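# Open the pallet collar and set it squarely on the pallet

## Task

Unfold the pallet collar into its open shape and lower it onto the pallet so it sits square and properly seated there.

## Robot and tools

Setup: four robot arms (arm1, arm2, arm3, arm4), each an i2rt Big YAM carrying a five-finger right hand. All positions are in metres in one scene frame with its origin on the floor and +z up. Base (foot) poses, each foot facing along its own +x: arm1 x=-0.440 y=-0.867 z=+0.848 quat_wxyz=(+0.723, +0.000, -0.002, +0.691); arm2 x=+0.223 y=-0.882 z=+0.913 quat_wxyz=(+0.658, +0.004, -0.002, +0.753); arm3 x=+0.994 y=-0.060 z=+0.856 quat_wxyz=(+0.088, +0.000, -0.001, -0.996); arm4 x=-0.907 y=-0.163 z=+0.915 quat_wxyz=(+0.993, +0.005, -0.005, -0.119). Each hand reaches roughly 1.07 m from its joint 1 axis. Loose objects may occasionally get a brief external nudge.

Joints (radians, absolute): joint1_rad -2.879..2.879 (rotates the arm about its foot, positive counter-clockwise from above, 0 along the foot's +x); joint2_rad 0..3.141 (shoulder; 0 upper arm points back, positive lifts and swings forward); joint3_rad 0..3.019 (elbow; 0 folded, positive opens); joint4_rad -1.692..1.57 (hand pitch, positive raises fingers); joint5_rad -1.57..1.57 (hand yaw, positive to the arm's right); joint6_rad -2.094..2.094 (hand roll, positive clockwise seen from behind). With joints 1, 5, 6 at 0 and the hand level pointing forward, the palm is down and the thumb on the left.

Hand channels, each -1..1: hand_little, hand_ring, hand_middle, hand_index (+1 straight, -1 curled), hand_thumb_bend (+1 straight, -1 fully bent), hand_thumb_turn (+1 beside the palm, -1 opposite the fingers). Two settings that move nothing: hand_force_limit (-1 about 0 N up to +1 = 10 N at the fingertip, 15 N for thumb motors; starts at 0) and hand_speed (-0.96..1; starts at -0.8, full speed from +0.48). A motor moves only when its target changes by 0.002 or more, stops on reaching it or when load hits the force limit, then locks. To grip harder, raise the limit and send a more-closed target; to release, send a more-open one. For gentle grasps close with hand_speed at -0.94 or below. With the thumb turned in, the hand wraps objects about 0.035-0.065 m thick, handles down to ~0.025 m, or pinches light items between thumb tip and index pad.

Hand frame: the hand point lies 0.045 m ahead of the palm; its +z runs along straight fingers, +y out of the palm, +x across the palm away from the thumb. Straight fingers extend 0.06-0.07 m past the point. A wrist bracket on the little-finger side sticks out up to 0.10 m across the palm and can strike things. The wrist camera sits on that side; with joint6 near -1.3 its image is upright.

Tool move: optional keys arm1..arm4 and cameras. Each arm's part may hold: joints (a dictionary of absolute joint targets by name); target (an absolute hand pose [x, y, z, qw, qx, qy, qz] in the scene frame, metres and unit quaternion, written as the result's hand line prints it), reached by a straight path from the current hand_target; speed (m/s, 0.002..4.3, default 0.25; rotation limited to twice that in rad/s); min_time_s (0.1..8 s, least duration of that arm's joint motions). If target is given, joints may only contain the hand_ channels, force limit and speed, or the call is refused. All parts start together; hand paths end together, at most 10 s, and no action runs over 15 s. Paths do not avoid obstacles or other arms, and a hand can lag, drift or overshoot, most when the arm is nearly straight. Joint moves run each joint at its own pace and can swing wide. cameras takes names from arm1_cam_wrist..arm4_cam_wrist, cam_high, cam_low, or all; [] shows none; omitted gives all only for an empty move. A move with no arm parts just reports full state.

Tool wait: seconds 0..10, plus optional cameras; commands nothing. zoom_image: camera name and region [x0, y0, x1, y1] in pixels, top-left origin, at most 504x504, on that camera's latest image. show_instructions: shows the reference pages. finished_scene: ends the scene irreversibly (scene 1, optional); the collar must stay in place unaided.

Results: "move" lists arms given motion; "as last shown" marks uncommanded arms whose status reads "not commanded". hand gives the measured hand pose (may be off at long reach); hand_target is where current joint targets put it. Joint velocities in rad/s read "within noise" at rest. Hand status: done (within 1 cm, 2 degrees), off_target (resting short, maybe still pushing), time_out (a stop; on_its_own shows the held target), not_followed / "joint command not followed" / "pose unreachable" (a safety check withheld the motion). hand_stopped_by lists little, ring, middle, index, thumb_bend, thumb_turn as moving, target, force, stalled or fault; *_load_n give fingertip loads in N (positive pushing open); a lost grip shows as load near 0. Joint torques are raw and offset. MOTOR HOT warns of heating; at 100 °C the arm drops for 30-60 s, after which resend targets marked limit_stop_at_motor_heat. If a move or wait is refused or stopped, later motion calls in that same reply are skipped. The scene keeps running between replies, holding the last command.

Avoid: any hard squeeze or collision between two robots (fatal), including closing fingers on another hand; the safety check may react late and lets hands meet. Arms don't stop on contact and keep pushing, so don't ram fixed or heavy things. Don't drop the collar, release it while moving, or let anything leave the work area or reach the floor. Fast moves overshoot up to ~30 degrees; give loaded or stretched arms time to settle. Limit finger strain from heavy, twisting or fast-swung loads.

Each tool is called after "Request:" as name(argument=value, ...) on one line, values as JSON.

Reference images:

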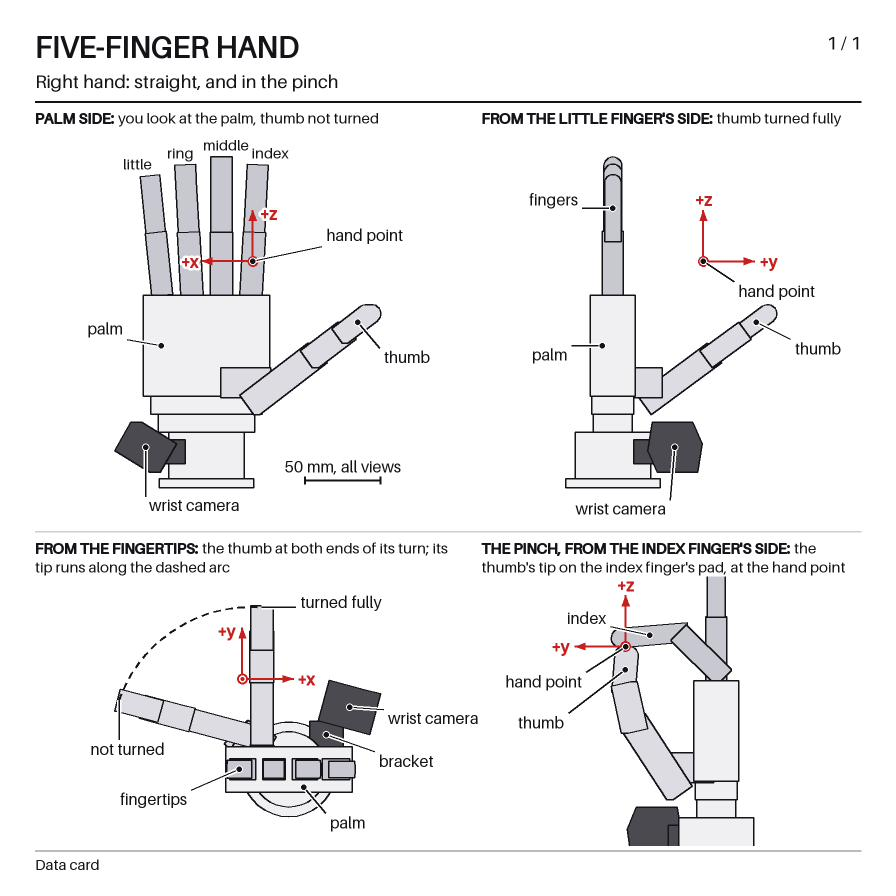

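## Session

Request:
move(cameras=["all"])

Scene clock: 0.00 s.
Joint torques (N m): no reading
Heat: arm1: hottest joint1_rad 33 °C; arm2: hottest joint1_rad 31 °C; arm3: hottest joint3_rad 30 °C; arm4: hottest joint4_rad 28 °C.
Joint velocities: within noise
arm1.joint_positions: joint1_rad=+0.100 joint2_rad=+0.621 joint3_rad=+1.435 joint4_rad=-1.145 joint5_rad=-0.013 joint6_rad=-0.993 hand_little=+1.000 hand_ring=+1.000 hand_middle=+1.000 hand_index=+1.000 hand_thumb_turn=+1.000 hand_thumb_bend=+1.000 hand_force_limit=+0.000 hand_speed=-0.800
arm1.joint_status: not commanded
arm1.hand_stopped_by: target,target,target,target,target,target
arm1.little_load_n: 0.0
arm1.ring_load_n: 0.0
arm1.middle_load_n: 0.0
arm1.index_load_n: 0.0
arm1.thumb_bend_load_n: 0.0
arm1.thumb_turn_load_n: 0.0
arm1.hand: x=-0.4235 y=-0.6163 z=+1.3891 quat_wxyz=(-0.520, +0.702, +0.411, +0.259) (m; scene frame)
arm1.hand_target: x=-0.4235 y=-0.6180 z=+1.4018 quat_wxyz=(-0.531, +0.695, +0.407, +0.265) (m; scene frame)
arm1.hand_status: not commanded
arm2.joint_positions: joint1_rad=+0.011 joint2_rad=+0.614 joint3_rad=+1.411 joint4_rad=-1.142 joint5_rad=+0.101 joint6_rad=-1.047 hand_little=+1.000 hand_ring=+1.000 hand_middle=+1.000 hand_index=+1.000 hand_thumb_turn=+1.000 hand_thumb_bend=+1.000 hand_force_limit=+0.000 hand_speed=-0.800
arm2.joint_status: not commanded
arm2.hand_stopped_by: target,target,target,target,target,target
arm2.little_load_n: 0.0
arm2.ring_load_n: 0.0
arm2.middle_load_n: 0.0
arm2.index_load_n: 0.0
arm2.thumb_bend_load_n: 0.0
arm2.thumb_turn_load_n: 0.0
arm2.hand: x=+0.2459 y=-0.6340 z=+1.4493 quat_wxyz=(-0.503, +0.691, +0.432, +0.288) (m; scene frame)
arm2.hand_target: x=+0.2462 y=-0.6357 z=+1.4604 quat_wxyz=(-0.512, +0.685, +0.428, +0.292) (m; scene frame)
arm2.hand_status: not commanded
arm3.joint_positions: joint1_rad=+0.284 joint2_rad=+0.630 joint3_rad=+1.456 joint4_rad=-1.168 joint5_rad=-0.016 joint6_rad=-1.324 hand_little=+1.000 hand_ring=+1.000 hand_middle=+1.000 hand_index=+1.000 hand_thumb_turn=+1.000 hand_thumb_bend=+1.000 hand_force_limit=+0.000 hand_speed=-0.800
arm3.joint_status: not commanded
arm3.hand_stopped_by: target,target,target,target,target,target
arm3.little_load_n: -0.5
arm3.ring_load_n: 0.0
arm3.middle_load_n: 0.0
arm3.index_load_n: 0.0
arm3.thumb_bend_load_n: 0.0
arm3.thumb_turn_load_n: 0.0
arm3.hand: x=+0.7462 y=-0.1282 z=+1.4136 quat_wxyz=(+0.539, +0.092, -0.811, +0.207) (m; scene frame)
arm3.hand_target: x=+0.7482 y=-0.1272 z=+1.4259 quat_wxyz=(+0.549, +0.091, -0.803, +0.211) (m; scene frame)
arm3.hand_status: not commanded
arm4.joint_positions: joint1_rad=+0.253 joint2_rad=+0.608 joint3_rad=+1.449 joint4_rad=-1.460 joint5_rad=+0.276 joint6_rad=-1.174 hand_little=+1.000 hand_ring=+1.000 hand_middle=+1.000 hand_index=+1.000 hand_thumb_turn=+1.000 hand_thumb_bend=+1.000 hand_force_limit=+0.000 hand_speed=-0.800
arm4.joint_status: not commanded
arm4.hand_stopped_by: target,target,target,target,target,target
arm4.little_load_n: 0.0
arm4.ring_load_n: 0.0
arm4.middle_load_n: 0.0
arm4.index_load_n: 0.0
arm4.thumb_bend_load_n: 0.0
arm4.thumb_turn_load_n: 0.5
arm4.hand: x=-0.7341 y=-0.2604 z=+1.4161 quat_wxyz=(+0.022, +0.850, -0.232, +0.472) (m; scene frame)
arm4.hand_target: x=-0.7354 y=-0.2605 z=+1.4225 quat_wxyz=(+0.020, +0.846, -0.232, +0.480) (m; scene frame)
arm4.hand_status: not commanded
pictures: arm1_cam_wrist, arm2_cam_wrist, arm3_cam_wrist, arm4_cam_wrist, cam_high, cam_low

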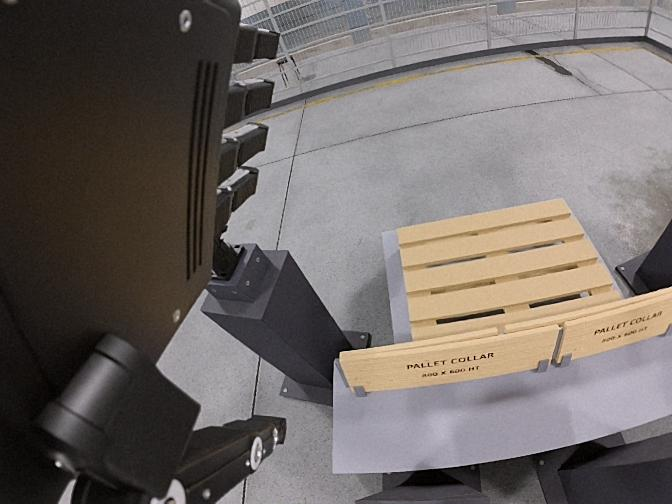

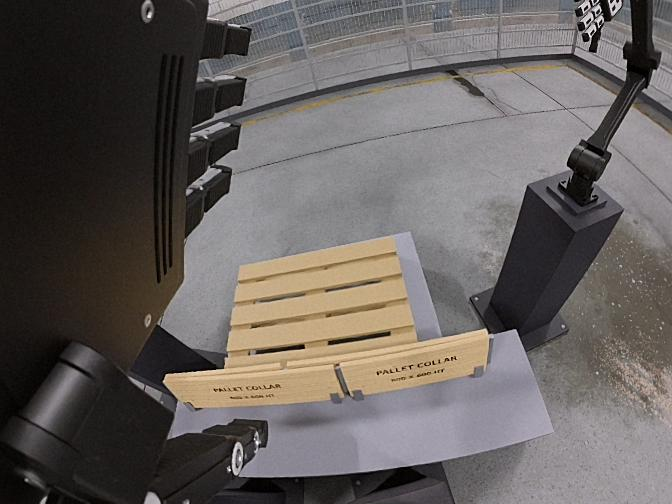

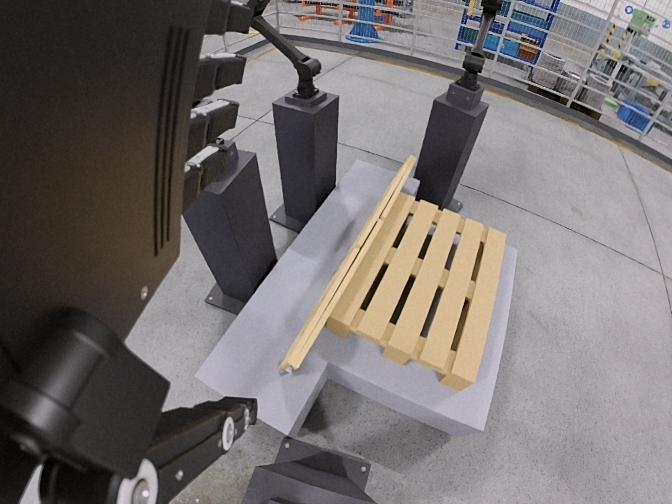

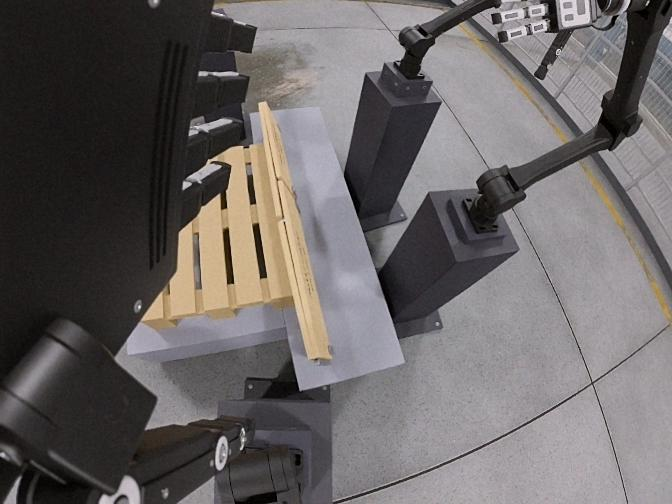

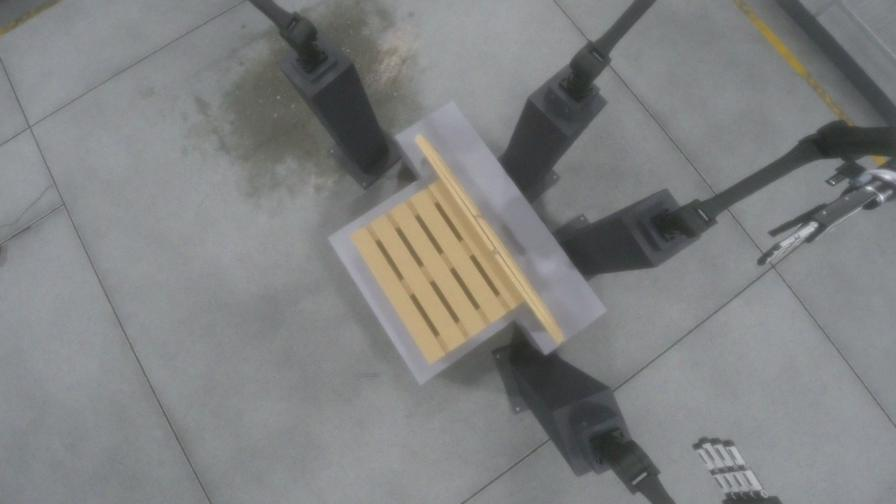

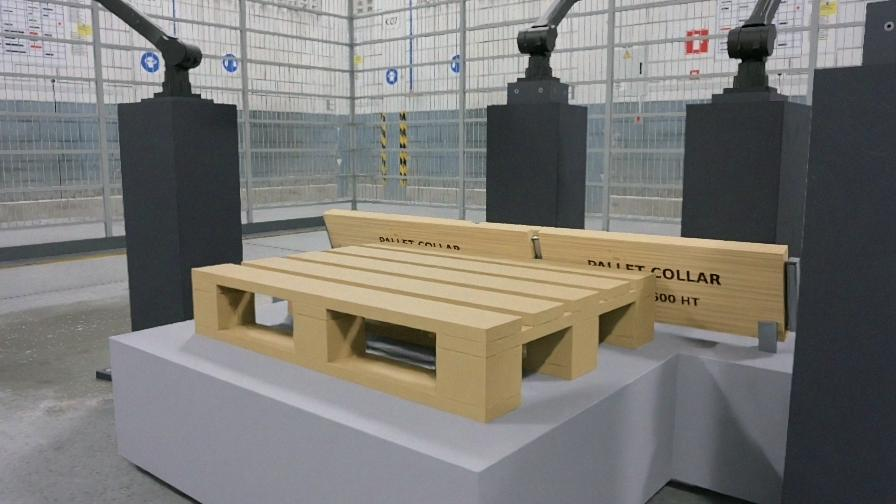

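Request:
zoom_image(camera="cam_low", region=[300, 180, 804, 460])

Request:
zoom_image(camera="cam_high", region=[300, 80, 640, 400])

Request:
zoom_image(camera="arm1_cam_wrist", region=[300, 180, 672, 500])

Request:
zoom_image(camera="arm2_cam_wrist", region=[140, 220, 580, 500])

Request:
zoom_image(camera="arm3_cam_wrist", region=[180, 140, 560, 460])

Request:
zoom_image(camera="arm4_cam_wrist", region=[110, 80, 450, 420])

Scaled by 1.000.

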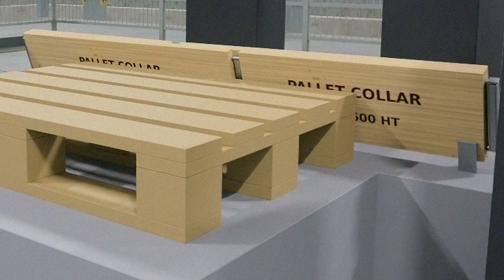

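Scaled by 1.482 from the camera's image (finer frame: 1280x720).

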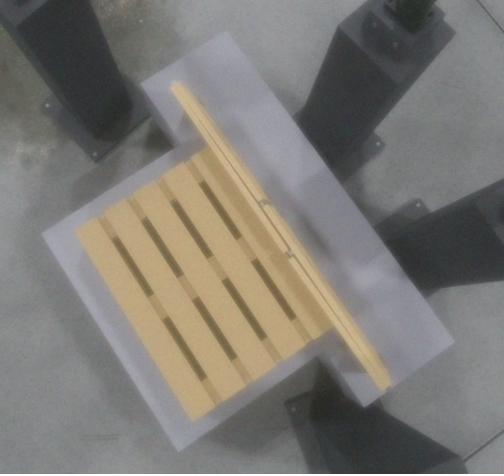

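Scaled by 1.355 from the camera's image (finer frame: 960x720).

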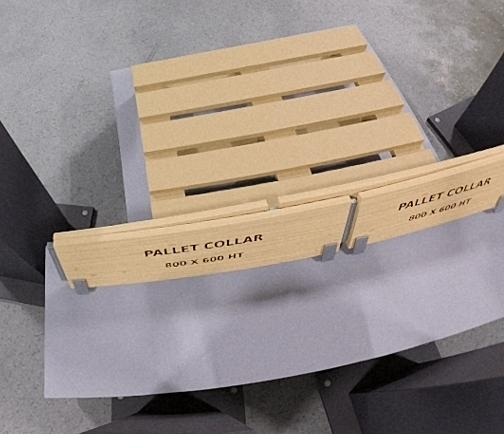

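Scaled by 1.145 from the camera's image (finer frame: 960x720).

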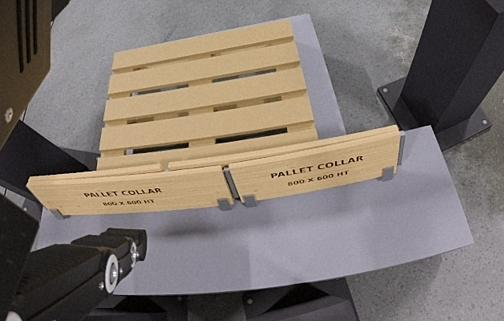

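Scaled by 1.326 from the camera's image (finer frame: 960x720).

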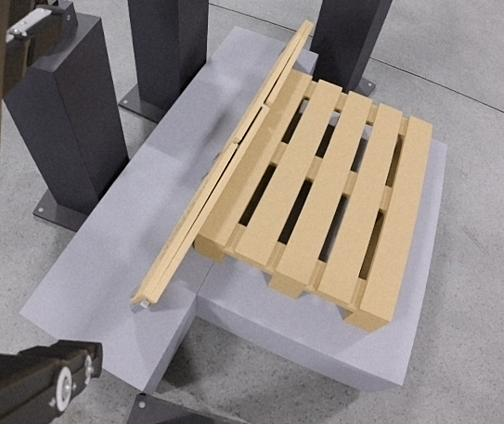

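Scaled by 1.482 from the camera's image (finer frame: 960x720).

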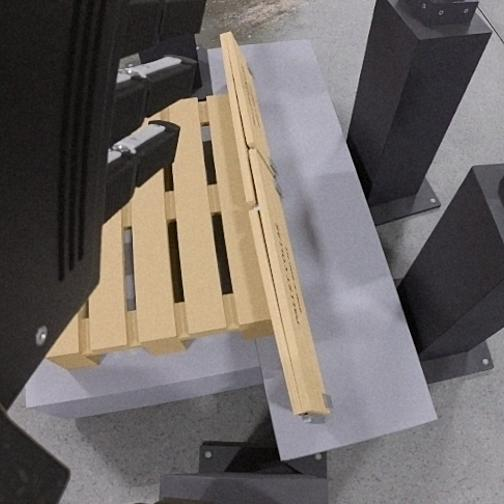

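Request:
zoom_image(camera="cam_low", region=[660, 200, 840, 380])

Request:
zoom_image(camera="cam_low", region=[300, 190, 600, 310])

Request:
zoom_image(camera="arm1_cam_wrist", region=[320, 330, 460, 430])

Request:
zoom_image(camera="arm1_cam_wrist", region=[500, 290, 672, 410])

Request:
zoom_image(camera="arm2_cam_wrist", region=[280, 310, 500, 430])

Request:
zoom_image(camera="arm4_cam_wrist", region=[240, 260, 360, 400])

Request:
zoom_image(camera="arm3_cam_wrist", region=[260, 240, 420, 400])

Scaled by 2.800 from the camera's image (finer frame: 1280x720).

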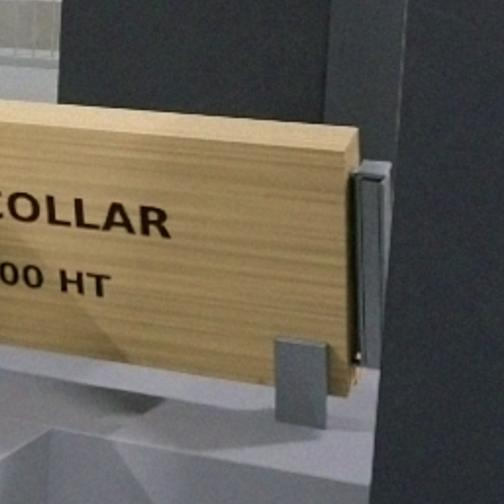

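Scaled by 1.680 from the camera's image (finer frame: 1280x720).

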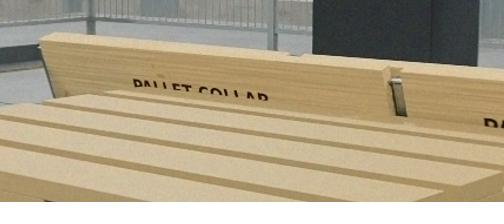

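Scaled by 3.600 from the camera's image (finer frame: 960x720).

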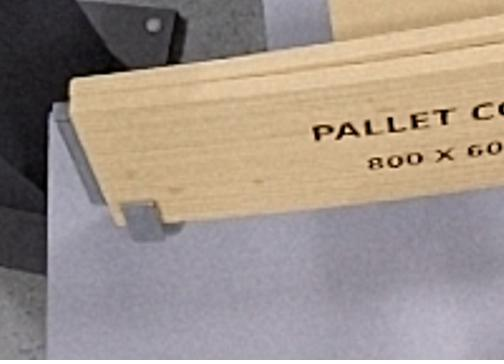

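Scaled by 2.930 from the camera's image (finer frame: 960x720).

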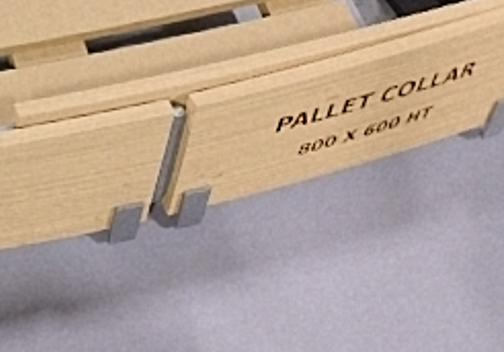

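Scaled by 2.291 from the camera's image (finer frame: 960x720).

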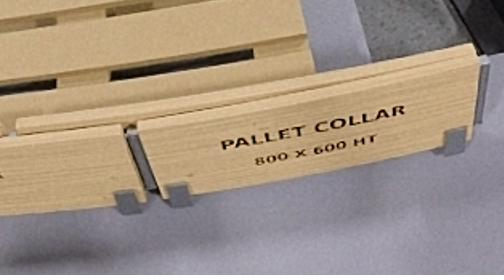

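Scaled by 3.600 from the camera's image (finer frame: 960x720).

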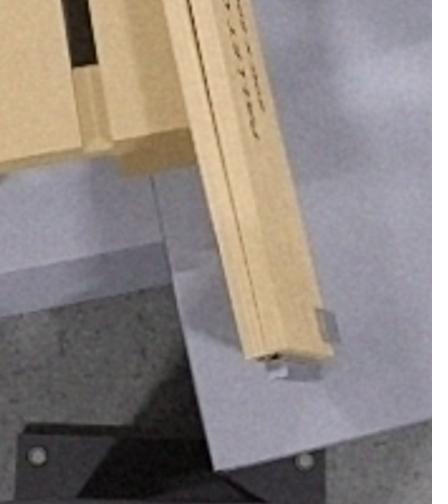

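Scaled by 3.150 from the camera's image (finer frame: 960x720).

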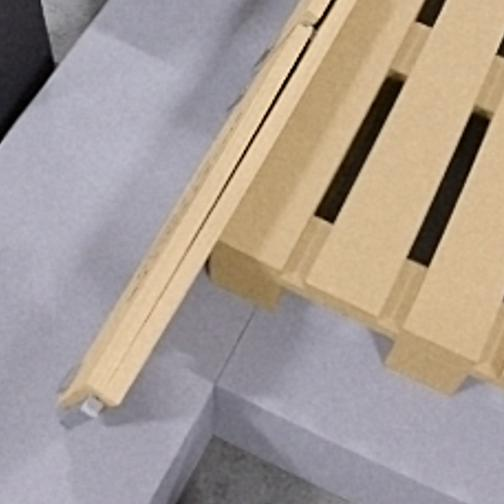

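Request:
move(arm1={"target": [-0.45, -0.36, 0.68, 0.7071, -0.7071, 0, 0], "speed": 0.35}, arm2={"target": [0.05, -0.36, 0.72, 0.7071, -0.7071, 0, 0], "speed": 0.35}, cameras=["arm1_cam_wrist", "arm2_cam_wrist", "cam_high", "cam_low"])

Scene clock: 247.60 s.
Joint torques (N m): arm1=[-0.09 -14.27 0.09 2.28 0.14 0.15] | arm2=[-1.26 -14.8 1.13 3 0.1 0.21] | arm3=[-0.26 0.67 9.72 2.02 -0.01 0.04] | arm4=[1.73 1.96 7.53 1.77 0.14 -0.09]
Heat: arm1: hottest joint1_rad 32 °C; arm2: hottest joint3_rad 35 °C; arm3: hottest joint3_rad 35 °C; arm4: hottest joint3_rad 29 °C.
move: arm1 off_target; arm2 off_target
Joint velocities: within noise
arm1.joint_positions: joint1_rad=-0.032 joint2_rad=+2.438 joint3_rad=+0.620 joint4_rad=+1.559 joint5_rad=-0.102 joint6_rad=-0.038 hand_little=+1.000 hand_ring=+1.000 hand_middle=+1.000 hand_index=+1.000 hand_thumb_turn=+1.000 hand_thumb_bend=+1.000 hand_force_limit=+0.000 hand_speed=-0.800
arm1.joint_status: not commanded
arm1.hand_stopped_by: target,target,target,target,target,target
arm1.little_load_n: 0.0
arm1.ring_load_n: 0.0
arm1.middle_load_n: 0.0
arm1.index_load_n: 0.0
arm1.thumb_bend_load_n: 0.0
arm1.thumb_turn_load_n: -0.5
arm1.hand: x=-0.4484 y=-0.3639 z=+0.6751 quat_wxyz=(-0.611, +0.791, +0.017, -0.004)
arm1.hand_target: x=-0.4499 y=-0.3596 z=+0.6803 quat_wxyz=(-0.620, +0.785, +0.012, -0.007)
arm1.hand_status: off_target (0.006 m and 14.8 deg from the pose sent, 0.754 m and 60.3 deg at the start; pose on its path clipped on 17 of 105 steps; a joint's target at an end of its range on 33 of 105 steps)
arm2.joint_positions: joint1_rad=+0.271 joint2_rad=+2.545 joint3_rad=+0.772 joint4_rad=+1.550 joint5_rad=+0.433 joint6_rad=+0.049 hand_little=+1.000 hand_ring=+1.000 hand_middle=+1.000 hand_index=+1.000 hand_thumb_turn=+1.000 hand_thumb_bend=+1.000 hand_force_limit=+0.000 hand_speed=-0.800
arm2.joint_status: not commanded
arm2.hand_stopped_by: target,target,target,target,target,target
arm2.little_load_n: -0.5
arm2.ring_load_n: 0.0
arm2.middle_load_n: 0.0
arm2.index_load_n: 0.0
arm2.thumb_bend_load_n: 0.0
arm2.thumb_turn_load_n: 0.0
arm2.hand: x=+0.0557 y=-0.3624 z=+0.7151 quat_wxyz=(-0.635, +0.772, +0.002, +0.024)
arm2.hand_target: x=+0.0497 y=-0.3596 z=+0.7203 quat_wxyz=(-0.644, +0.765, -0.005, +0.015)
arm2.hand_status: off_target (0.008 m and 11.4 deg from the pose sent, 0.803 m and 64.8 deg at the start; pose on its path clipped on 19 of 105 steps; a joint's target at an end of its range on 33 of 105 steps)
arm3, arm4: as last shown
arm3.little_load_n: 0.0
arm4.thumb_turn_load_n: 0.0
arm1_cam_wrist: T_world_to_cam=[[0.28407, -0.18361, -0.94106, 0.70114], [-0.79726, -0.59045, -0.12546, -0.48756], [-0.53262, 0.78591, -0.31411, 0.37723]] pos_world=[-0.38697, -0.45562, 0.71714]
arm2_cam_wrist: T_world_to_cam=[[0.29513, -0.2013, -0.93401, 0.57604], [-0.84786, -0.50585, -0.15889, -0.02042], [-0.44049, 0.83881, -0.31997, 0.67305]] pos_world=[0.10915, -0.45893, 0.75014]

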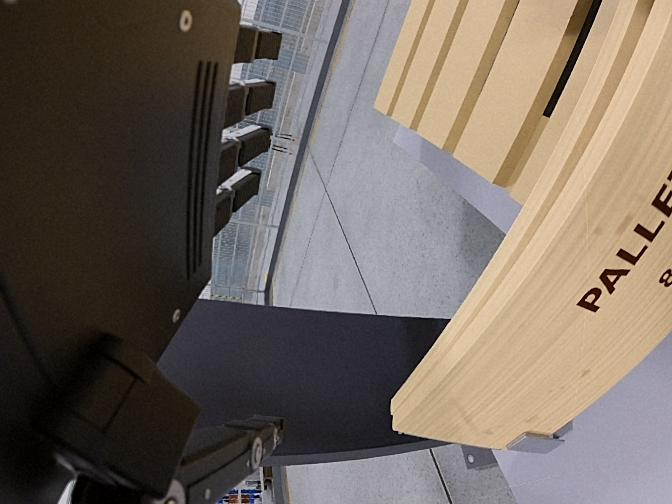

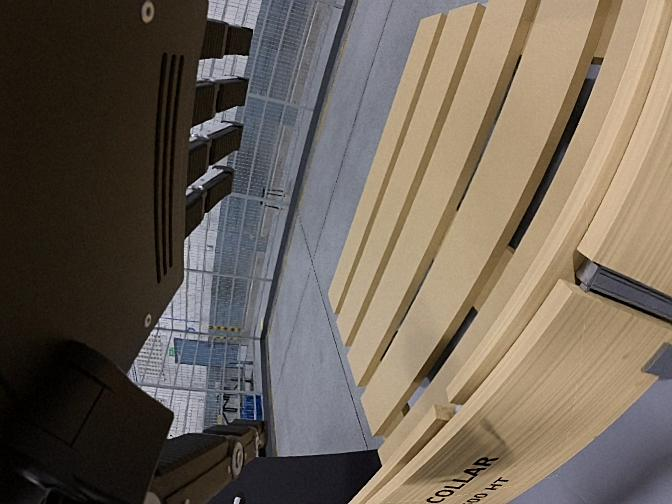

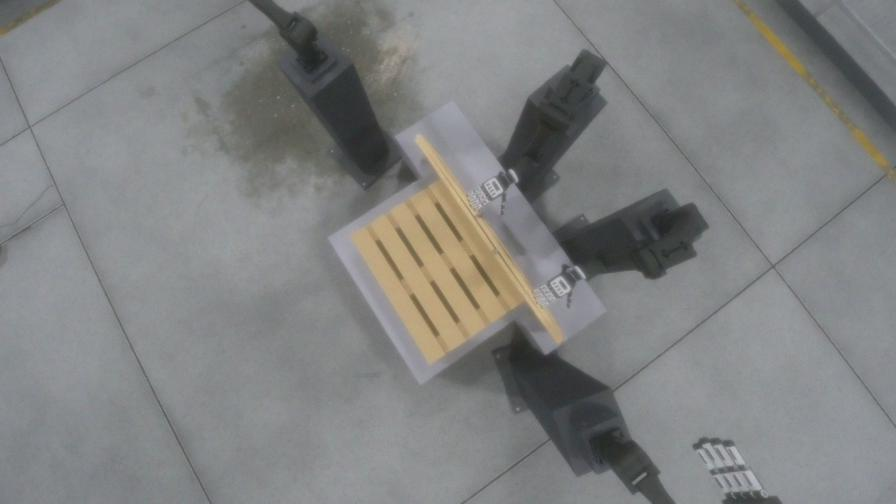

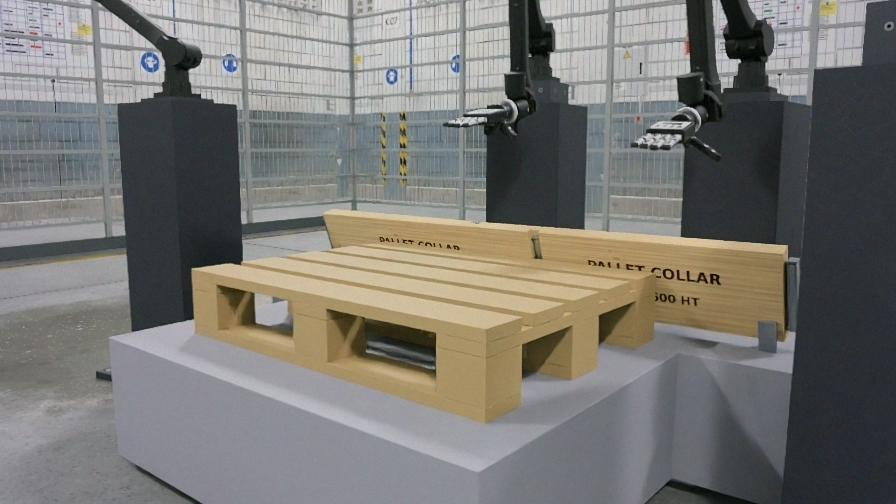

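Request:
zoom_image(camera="arm2_cam_wrist", region=[340, 200, 672, 504])

Request:
zoom_image(camera="arm1_cam_wrist", region=[370, 200, 672, 480])

Request:
zoom_image(camera="cam_high", region=[400, 110, 600, 360])

Scaled by 1.518 from the camera's image (finer frame: 960x720).

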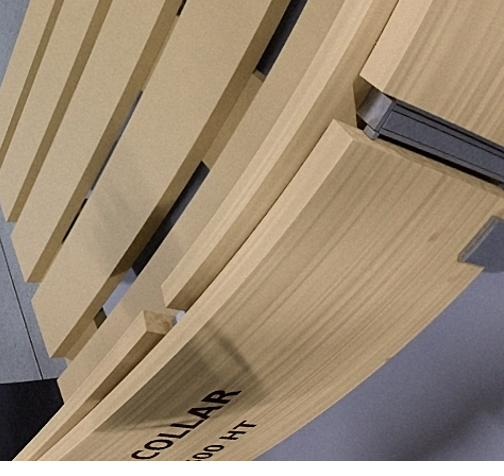

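Scaled by 1.669 from the camera's image (finer frame: 960x720).

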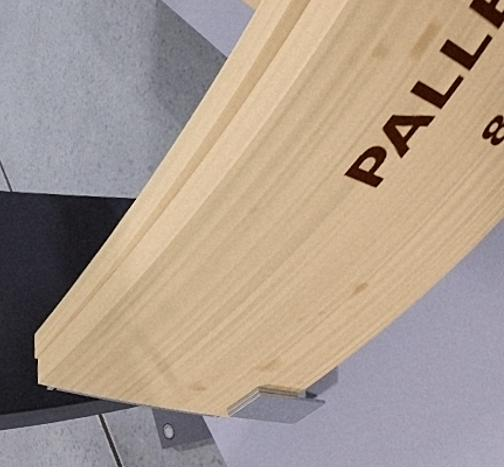

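Scaled by 2.016 from the camera's image (finer frame: 1280x720).

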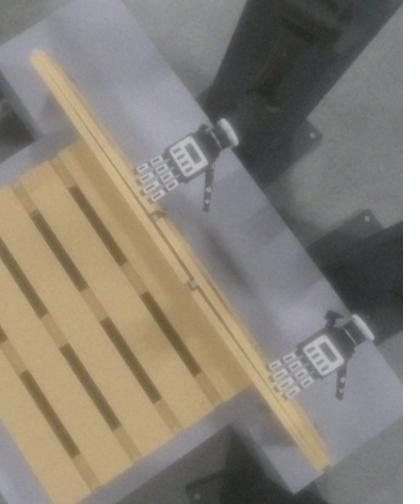

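Request:
move(arm1={"target": [-0.72, -0.38, 0.68, 0, 0.7071, 0.7071, 0], "speed": 0.25}, arm2={"target": [0.72, -0.28, 0.70, 0, -0.7071, 0.7071, 0], "speed": 0.35}, cameras=["arm1_cam_wrist", "arm2_cam_wrist", "arm3_cam_wrist", "arm4_cam_wrist", "cam_high"])

Scene clock: 373.70 s.
Joint torques (N m): arm1=[0.15 -20.89 8.59 -0.03 0.2 -0.17] | arm2=[-1.14 -25.7 12.52 0.17 -0.2 0.18] | arm3=[0.03 0.79 9.74 2 -0.02 0.01] | arm4=[1.61 2.02 7.49 1.68 0.15 -0.08]
Heat: arm1: hottest joint1_rad 32 °C; arm2: hottest joint1_rad 30 °C; arm3: hottest joint3_rad 36 °C; arm4: hottest joint3_rad 30 °C.
move: arm1 off_target; arm2 off_target
Joint velocities: within noise
arm1.joint_positions: joint1_rad=+0.626 joint2_rad=+2.331 joint3_rad=+1.578 joint4_rad=-0.835 joint5_rad=-0.007 joint6_rad=-0.976 hand_little=+1.000 hand_ring=+1.000 hand_middle=+1.000 hand_index=+1.000 hand_thumb_turn=+1.000 hand_thumb_bend=+1.000 hand_force_limit=+0.000 hand_speed=-0.800
arm1.joint_status: not commanded
arm1.hand_stopped_by: target,target,target,target,target,target
arm1.little_load_n: 0.0
arm1.ring_load_n: 0.0
arm1.middle_load_n: 0.0
arm1.index_load_n: 0.0
arm1.thumb_bend_load_n: 0.0
arm1.thumb_turn_load_n: 0.0
arm1.hand: x=-0.7131 y=-0.3927 z=+0.6776 quat_wxyz=(+0.008, +0.712, +0.702, -0.003)
arm1.hand_target: x=-0.7199 y=-0.3803 z=+0.6802 quat_wxyz=(+0.000, +0.707, +0.707, +0.000)
arm1.hand_status: off_target (0.015 m and 1.3 deg from the pose sent, 0.272 m and 110.3 deg at the start)
arm2.joint_positions: joint1_rad=-0.910 joint2_rad=+3.036 joint3_rad=+2.876 joint4_rad=-1.406 joint5_rad=+0.013 joint6_rad=+0.795 hand_little=+1.000 hand_ring=+1.000 hand_middle=+1.000 hand_index=+1.000 hand_thumb_turn=+1.000 hand_thumb_bend=+1.000 hand_force_limit=+0.000 hand_speed=-0.800
arm2.joint_status: not commanded
arm2.hand_stopped_by: target,target,target,target,target,target
arm2.little_load_n: 0.0
arm2.ring_load_n: 0.0
arm2.middle_load_n: 0.0
arm2.index_load_n: 0.0
arm2.thumb_bend_load_n: 0.0
arm2.thumb_turn_load_n: -0.5
arm2.hand: x=+0.7130 y=-0.2918 z=+0.6882 quat_wxyz=(-0.004, +0.707, -0.707, +0.002)
arm2.hand_target: x=+0.7188 y=-0.2812 z=+0.7004 quat_wxyz=(-0.021, +0.703, -0.710, +0.000)
arm2.hand_status: off_target (0.018 m and 0.5 deg from the pose sent, 0.670 m and 114.0 deg at the start; a joint's target at an end of its range on 21 of 160 steps)
arm3, arm4: as last shown
arm3.thumb_turn_load_n: -0.5
arm1_cam_wrist: T_world_to_cam=[[0.96651, 0.25162, -0.0505, 0.82752], [0.23915, -0.81163, 0.53297, -0.50918], [0.09312, -0.52719, -0.84463, 0.54976]] pos_world=[-0.72923, -0.33166, 0.77751]
arm2_cam_wrist: T_world_to_cam=[[-0.96463, -0.26361, -0.0007, 0.60894], [-0.2292, 0.83742, 0.49617, 0.06843], [-0.13021, 0.47879, -0.86822, 0.9458]] pos_world=[0.72624, -0.34961, 0.78764]

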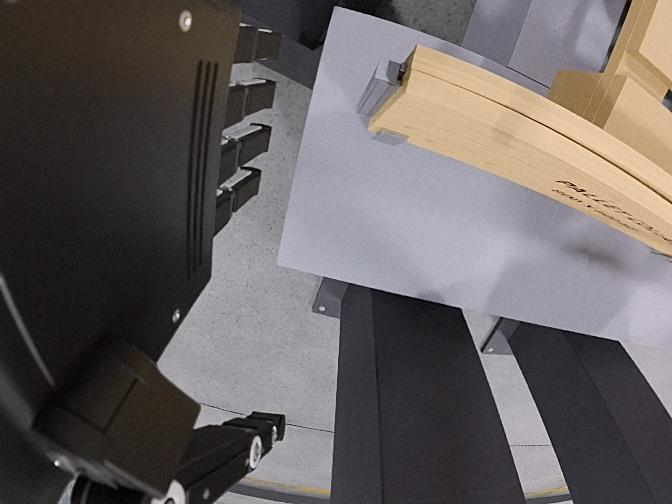

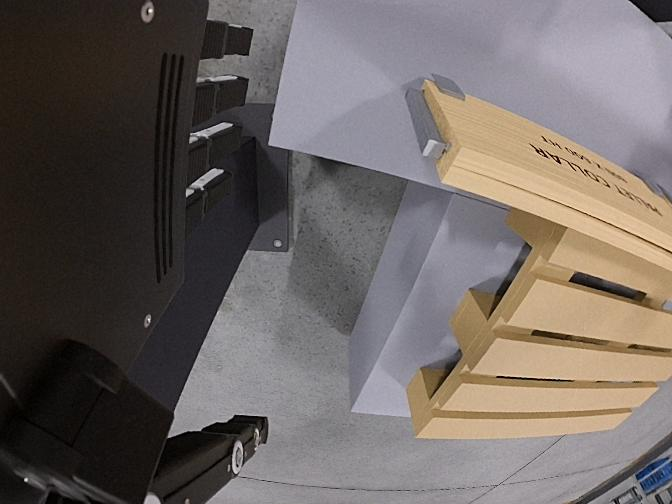

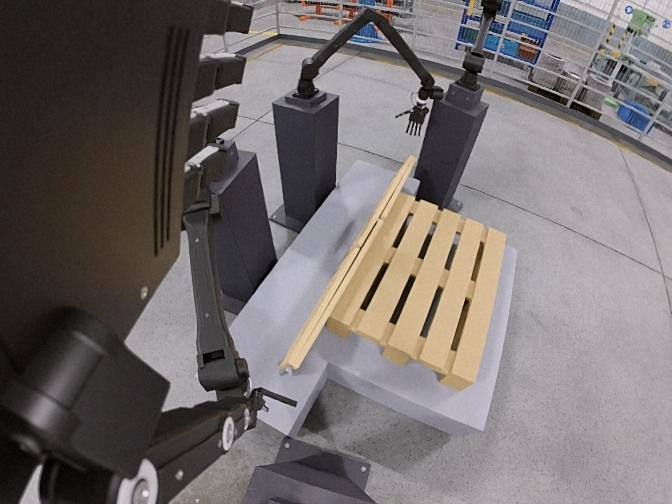

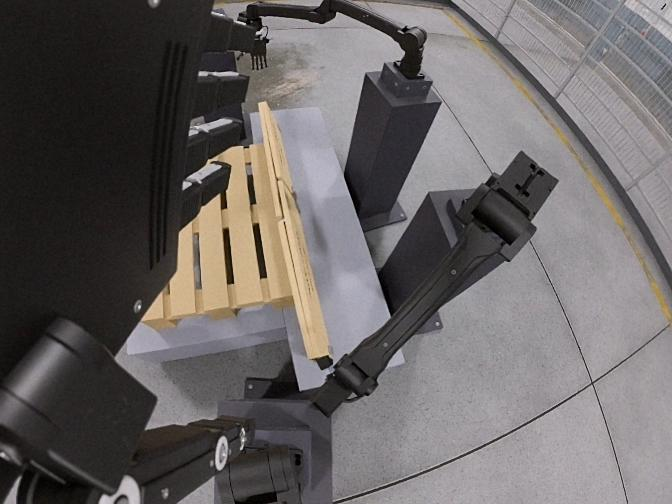

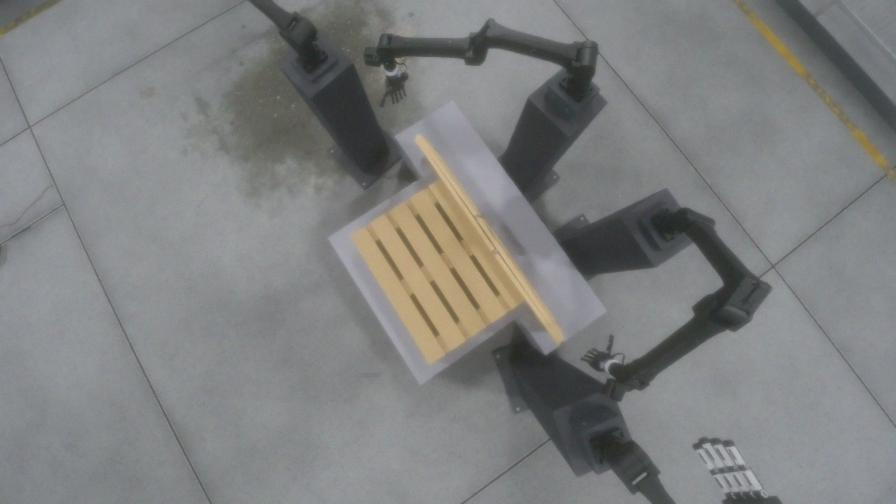

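Request:
zoom_image(camera="arm1_cam_wrist", region=[330, 20, 672, 280])

Request:
zoom_image(camera="arm2_cam_wrist", region=[390, 60, 672, 280])

Request:
zoom_image(camera="arm4_cam_wrist", region=[230, 90, 350, 250])

Scaled by 1.474 from the camera's image (finer frame: 960x720).

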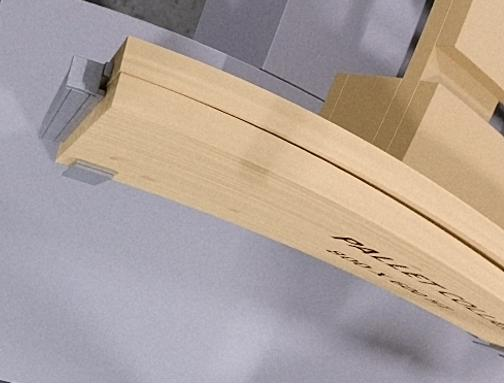

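Scaled by 1.787 from the camera's image (finer frame: 960x720).

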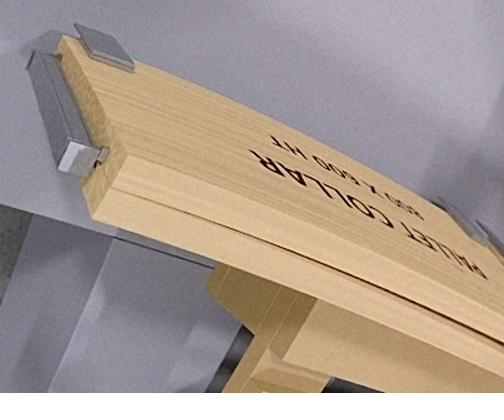

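Scaled by 3.150 from the camera's image (finer frame: 960x720).

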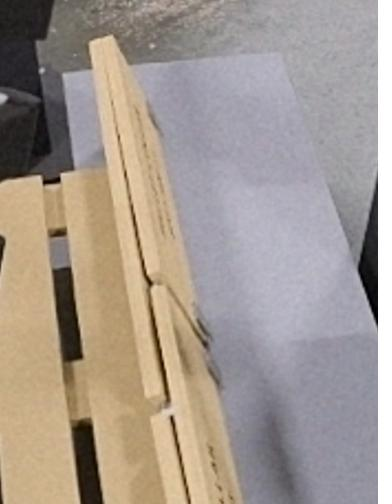

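Request:
zoom_image(camera="arm1_cam_wrist", region=[340, 30, 440, 160])

Request:
zoom_image(camera="arm2_cam_wrist", region=[390, 60, 490, 200])

Request:
zoom_image(camera="arm1_cam_wrist", region=[540, 60, 672, 280])

Scaled by 3.877 from the camera's image (finer frame: 960x720).

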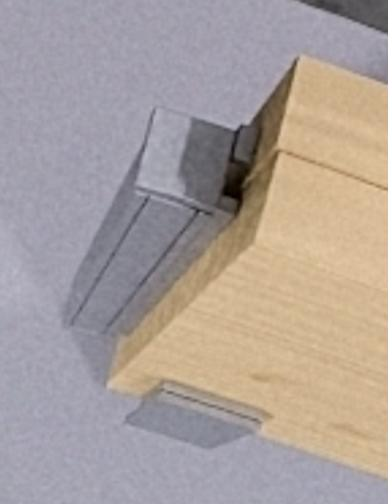

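Scaled by 3.600 from the camera's image (finer frame: 960x720).

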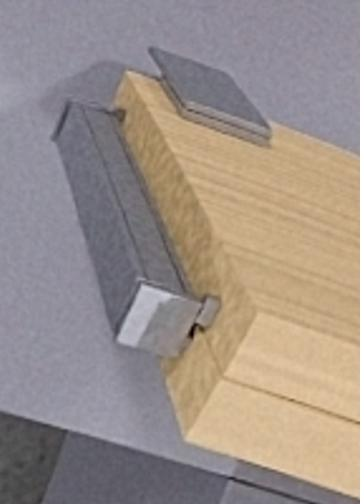

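Scaled by 2.291 from the camera's image (finer frame: 960x720).

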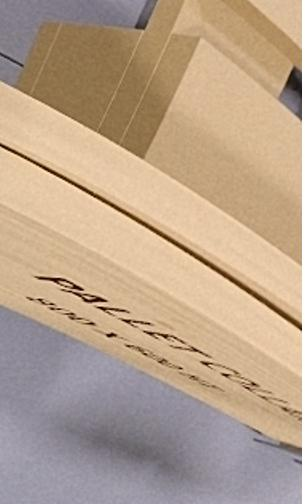

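Request:
move(arm1={"target": [-0.12, -0.60, 0.56, 0.1617, -0.8375, -0.3468, -0.3905], "speed": 0.25, "joints": {"hand_little": -1, "hand_ring": -1, "hand_middle": -1, "hand_thumb_turn": -1, "hand_thumb_bend": -0.9}}, cameras=["arm1_cam_wrist", "cam_high"])

Scene clock: 558.73 s.
Joint torques (N m): arm1=[-0.67 -12.92 -1.52 1.96 -0.05 -0.19] | arm2=[-1.38 -25.7 12.63 0.2 -0.21 0.18] | arm3=[-0.15 0.91 9.7 2.09 -0.07 0] | arm4=[1.85 1.96 7.49 1.74 0.15 -0.09]
Heat: arm1: hottest joint2_rad 33 °C; arm2: hottest joint3_rad 41 °C; arm3: hottest joint3_rad 36 °C; arm4: hottest joint3_rad 30 °C.
move: arm1 off_target
Joint velocities: within noise
arm1.joint_positions: joint1_rad=-0.654 joint2_rad=+2.618 joint3_rad=+0.638 joint4_rad=+1.269 joint5_rad=+0.066 joint6_rad=-1.504 hand_little=-1.000 hand_ring=-1.000 hand_middle=-1.000 hand_index=+1.000 hand_thumb_turn=-0.733 hand_thumb_bend=-0.320 hand_force_limit=+0.000 hand_speed=-0.800
arm1.joint_status: hand_thumb_turn off_target (ended at -0.733, target -1.000); hand_thumb_bend off_target (ended at -0.320, target -0.900); the others done
arm1.hand_stopped_by: target,target,target,target,force,force
arm1.little_load_n: 0.0
arm1.ring_load_n: 0.0
arm1.middle_load_n: 0.0
arm1.index_load_n: 0.0
arm1.thumb_bend_load_n: 8.0
arm1.thumb_turn_load_n: 9.0
arm1.hand: x=-0.1213 y=-0.5994 z=+0.5611 quat_wxyz=(-0.162, +0.841, +0.343, +0.387)
arm1.hand_target: x=-0.1200 y=-0.5998 z=+0.5601 quat_wxyz=(-0.162, +0.837, +0.347, +0.390)
arm1.hand_status: done (0.002 m and 0.7 deg from the pose sent, 0.639 m and 66.4 deg at the start)
arm2, arm3, arm4: as last shown
arm2.thumb_turn_load_n: 0.0
arm2.hand_target: x=+0.7188 y=-0.2812 z=+0.7004 quat_wxyz=(-0.021, +0.704, -0.710, +0.000)
arm3.thumb_turn_load_n: 0.0
arm1_cam_wrist: T_world_to_cam=[[0.82772, -0.53746, 0.16129, -0.30696], [-0.48146, -0.82786, -0.28782, -0.39294], [0.28822, 0.16058, -0.944, 0.779]] pos_world=[-0.15963, -0.61537, 0.67179]

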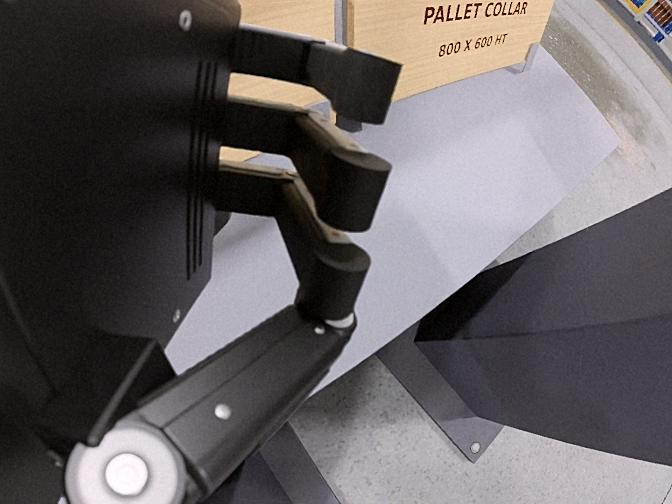

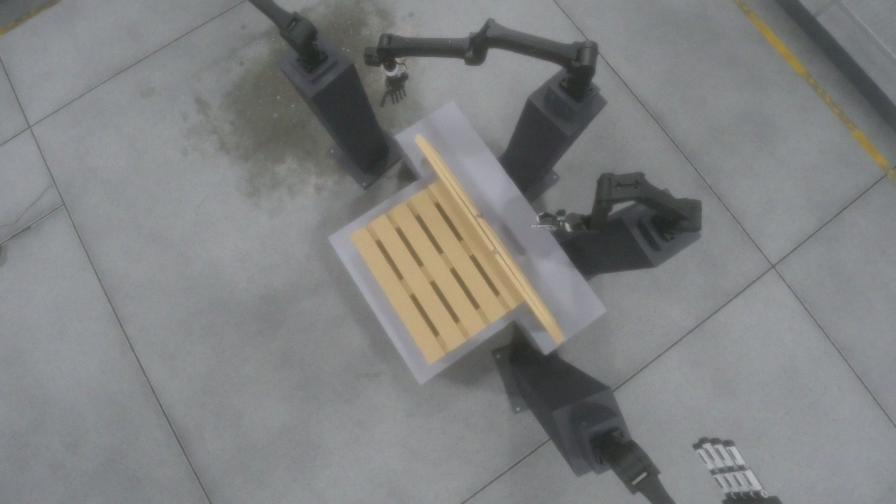

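Request:
zoom_image(camera="arm1_cam_wrist", region=[200, 0, 560, 260])

Scaled by 1.400 from the camera's image (finer frame: 960x720).

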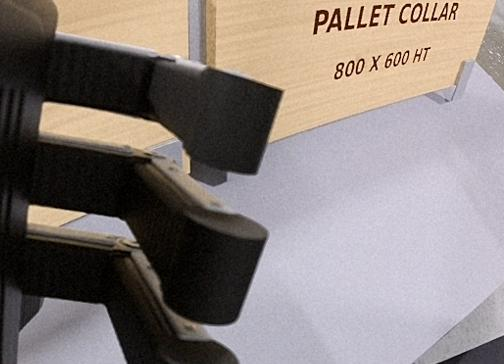

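Request:
move(arm2={"target": [0.17, -0.54, 0.49, 0.4226, -0.9063, 0, 0], "speed": 0.3}, cameras=["arm2_cam_wrist", "cam_high"])

Scene clock: 580.87 s.
Joint torques (N m): arm1=[-0.67 -12.98 -1.5 1.95 -0.01 -0.22] | arm2=[-1.61 -12.16 -2.11 2.67 0.09 -0.02] | arm3=[0.38 1.03 9.72 2.11 -0.08 0.05] | arm4=[1.49 1.85 7.45 1.7 0.14 -0.07]
Heat: arm1: hottest joint1_rad 32 °C; arm2: hottest joint3_rad 41 °C; arm3: hottest joint3_rad 36 °C; arm4: hottest joint3_rad 30 °C.
move: arm2 done
Joint velocities: within noise
arm1, arm3, arm4: as last shown
arm2.joint_positions: joint1_rad=-0.044 joint2_rad=+3.042 joint3_rad=+0.819 joint4_rad=+1.489 joint5_rad=+0.072 joint6_rad=+0.064 hand_little=+1.000 hand_ring=+1.000 hand_middle=+1.000 hand_index=+1.000 hand_thumb_turn=+1.000 hand_thumb_bend=+1.000 hand_force_limit=+0.000 hand_speed=-0.800
arm2.joint_status: not commanded
arm2.hand_stopped_by: target,target,target,target,target,target
arm2.little_load_n: 0.0
arm2.ring_load_n: 0.0
arm2.middle_load_n: 0.0
arm2.index_load_n: 0.0
arm2.thumb_bend_load_n: 0.0
arm2.thumb_turn_load_n: 0.0
arm2.hand: x=+0.1713 y=-0.5467 z=+0.4881 quat_wxyz=(-0.411, +0.912, -0.003, +0.000)
arm2.hand_target: x=+0.1701 y=-0.5402 z=+0.4901 quat_wxyz=(-0.422, +0.906, +0.000, +0.000)
arm2.hand_status: done (0.007 m and 1.5 deg from the pose sent, 0.629 m and 100.0 deg at the start; pose on its path clipped on 12 of 113 steps)
arm2_cam_wrist: T_world_to_cam=[[0.25676, -0.64614, -0.71873, -0.04883], [-0.84154, -0.51518, 0.16251, -0.21482], [-0.47528, 0.56311, -0.67603, 0.83498]] pos_world=[0.2286, -0.61241, 0.56428]

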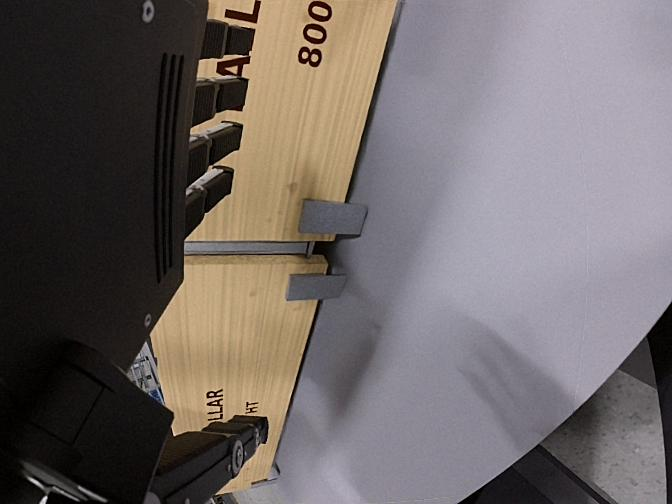

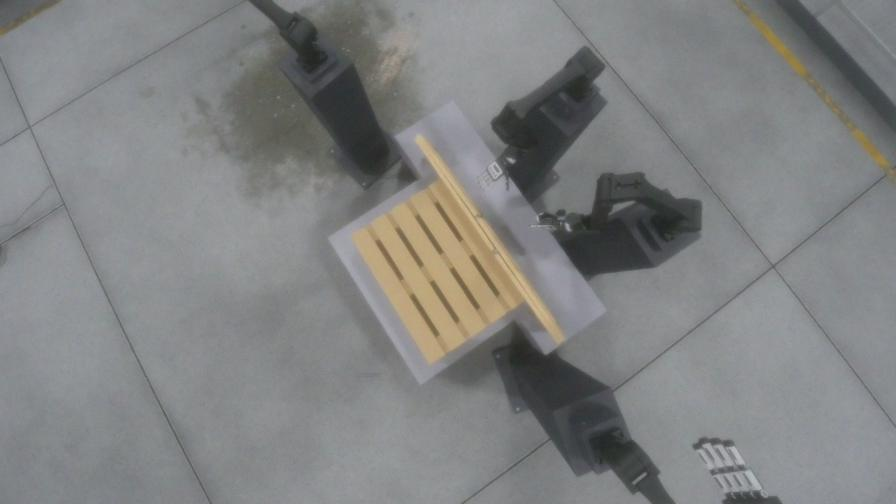

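Request:
zoom_image(camera="arm2_cam_wrist", region=[250, 170, 410, 330])

Scaled by 3.150 from the camera's image (finer frame: 960x720).

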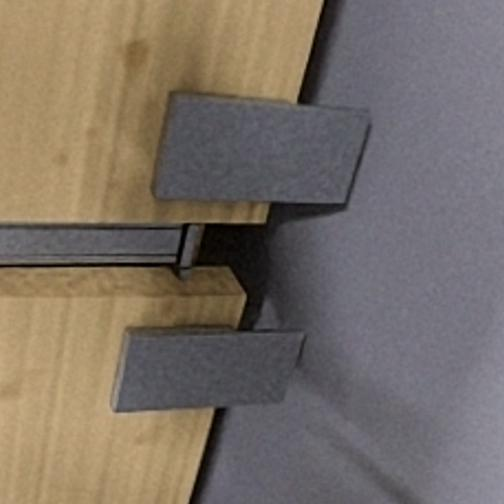

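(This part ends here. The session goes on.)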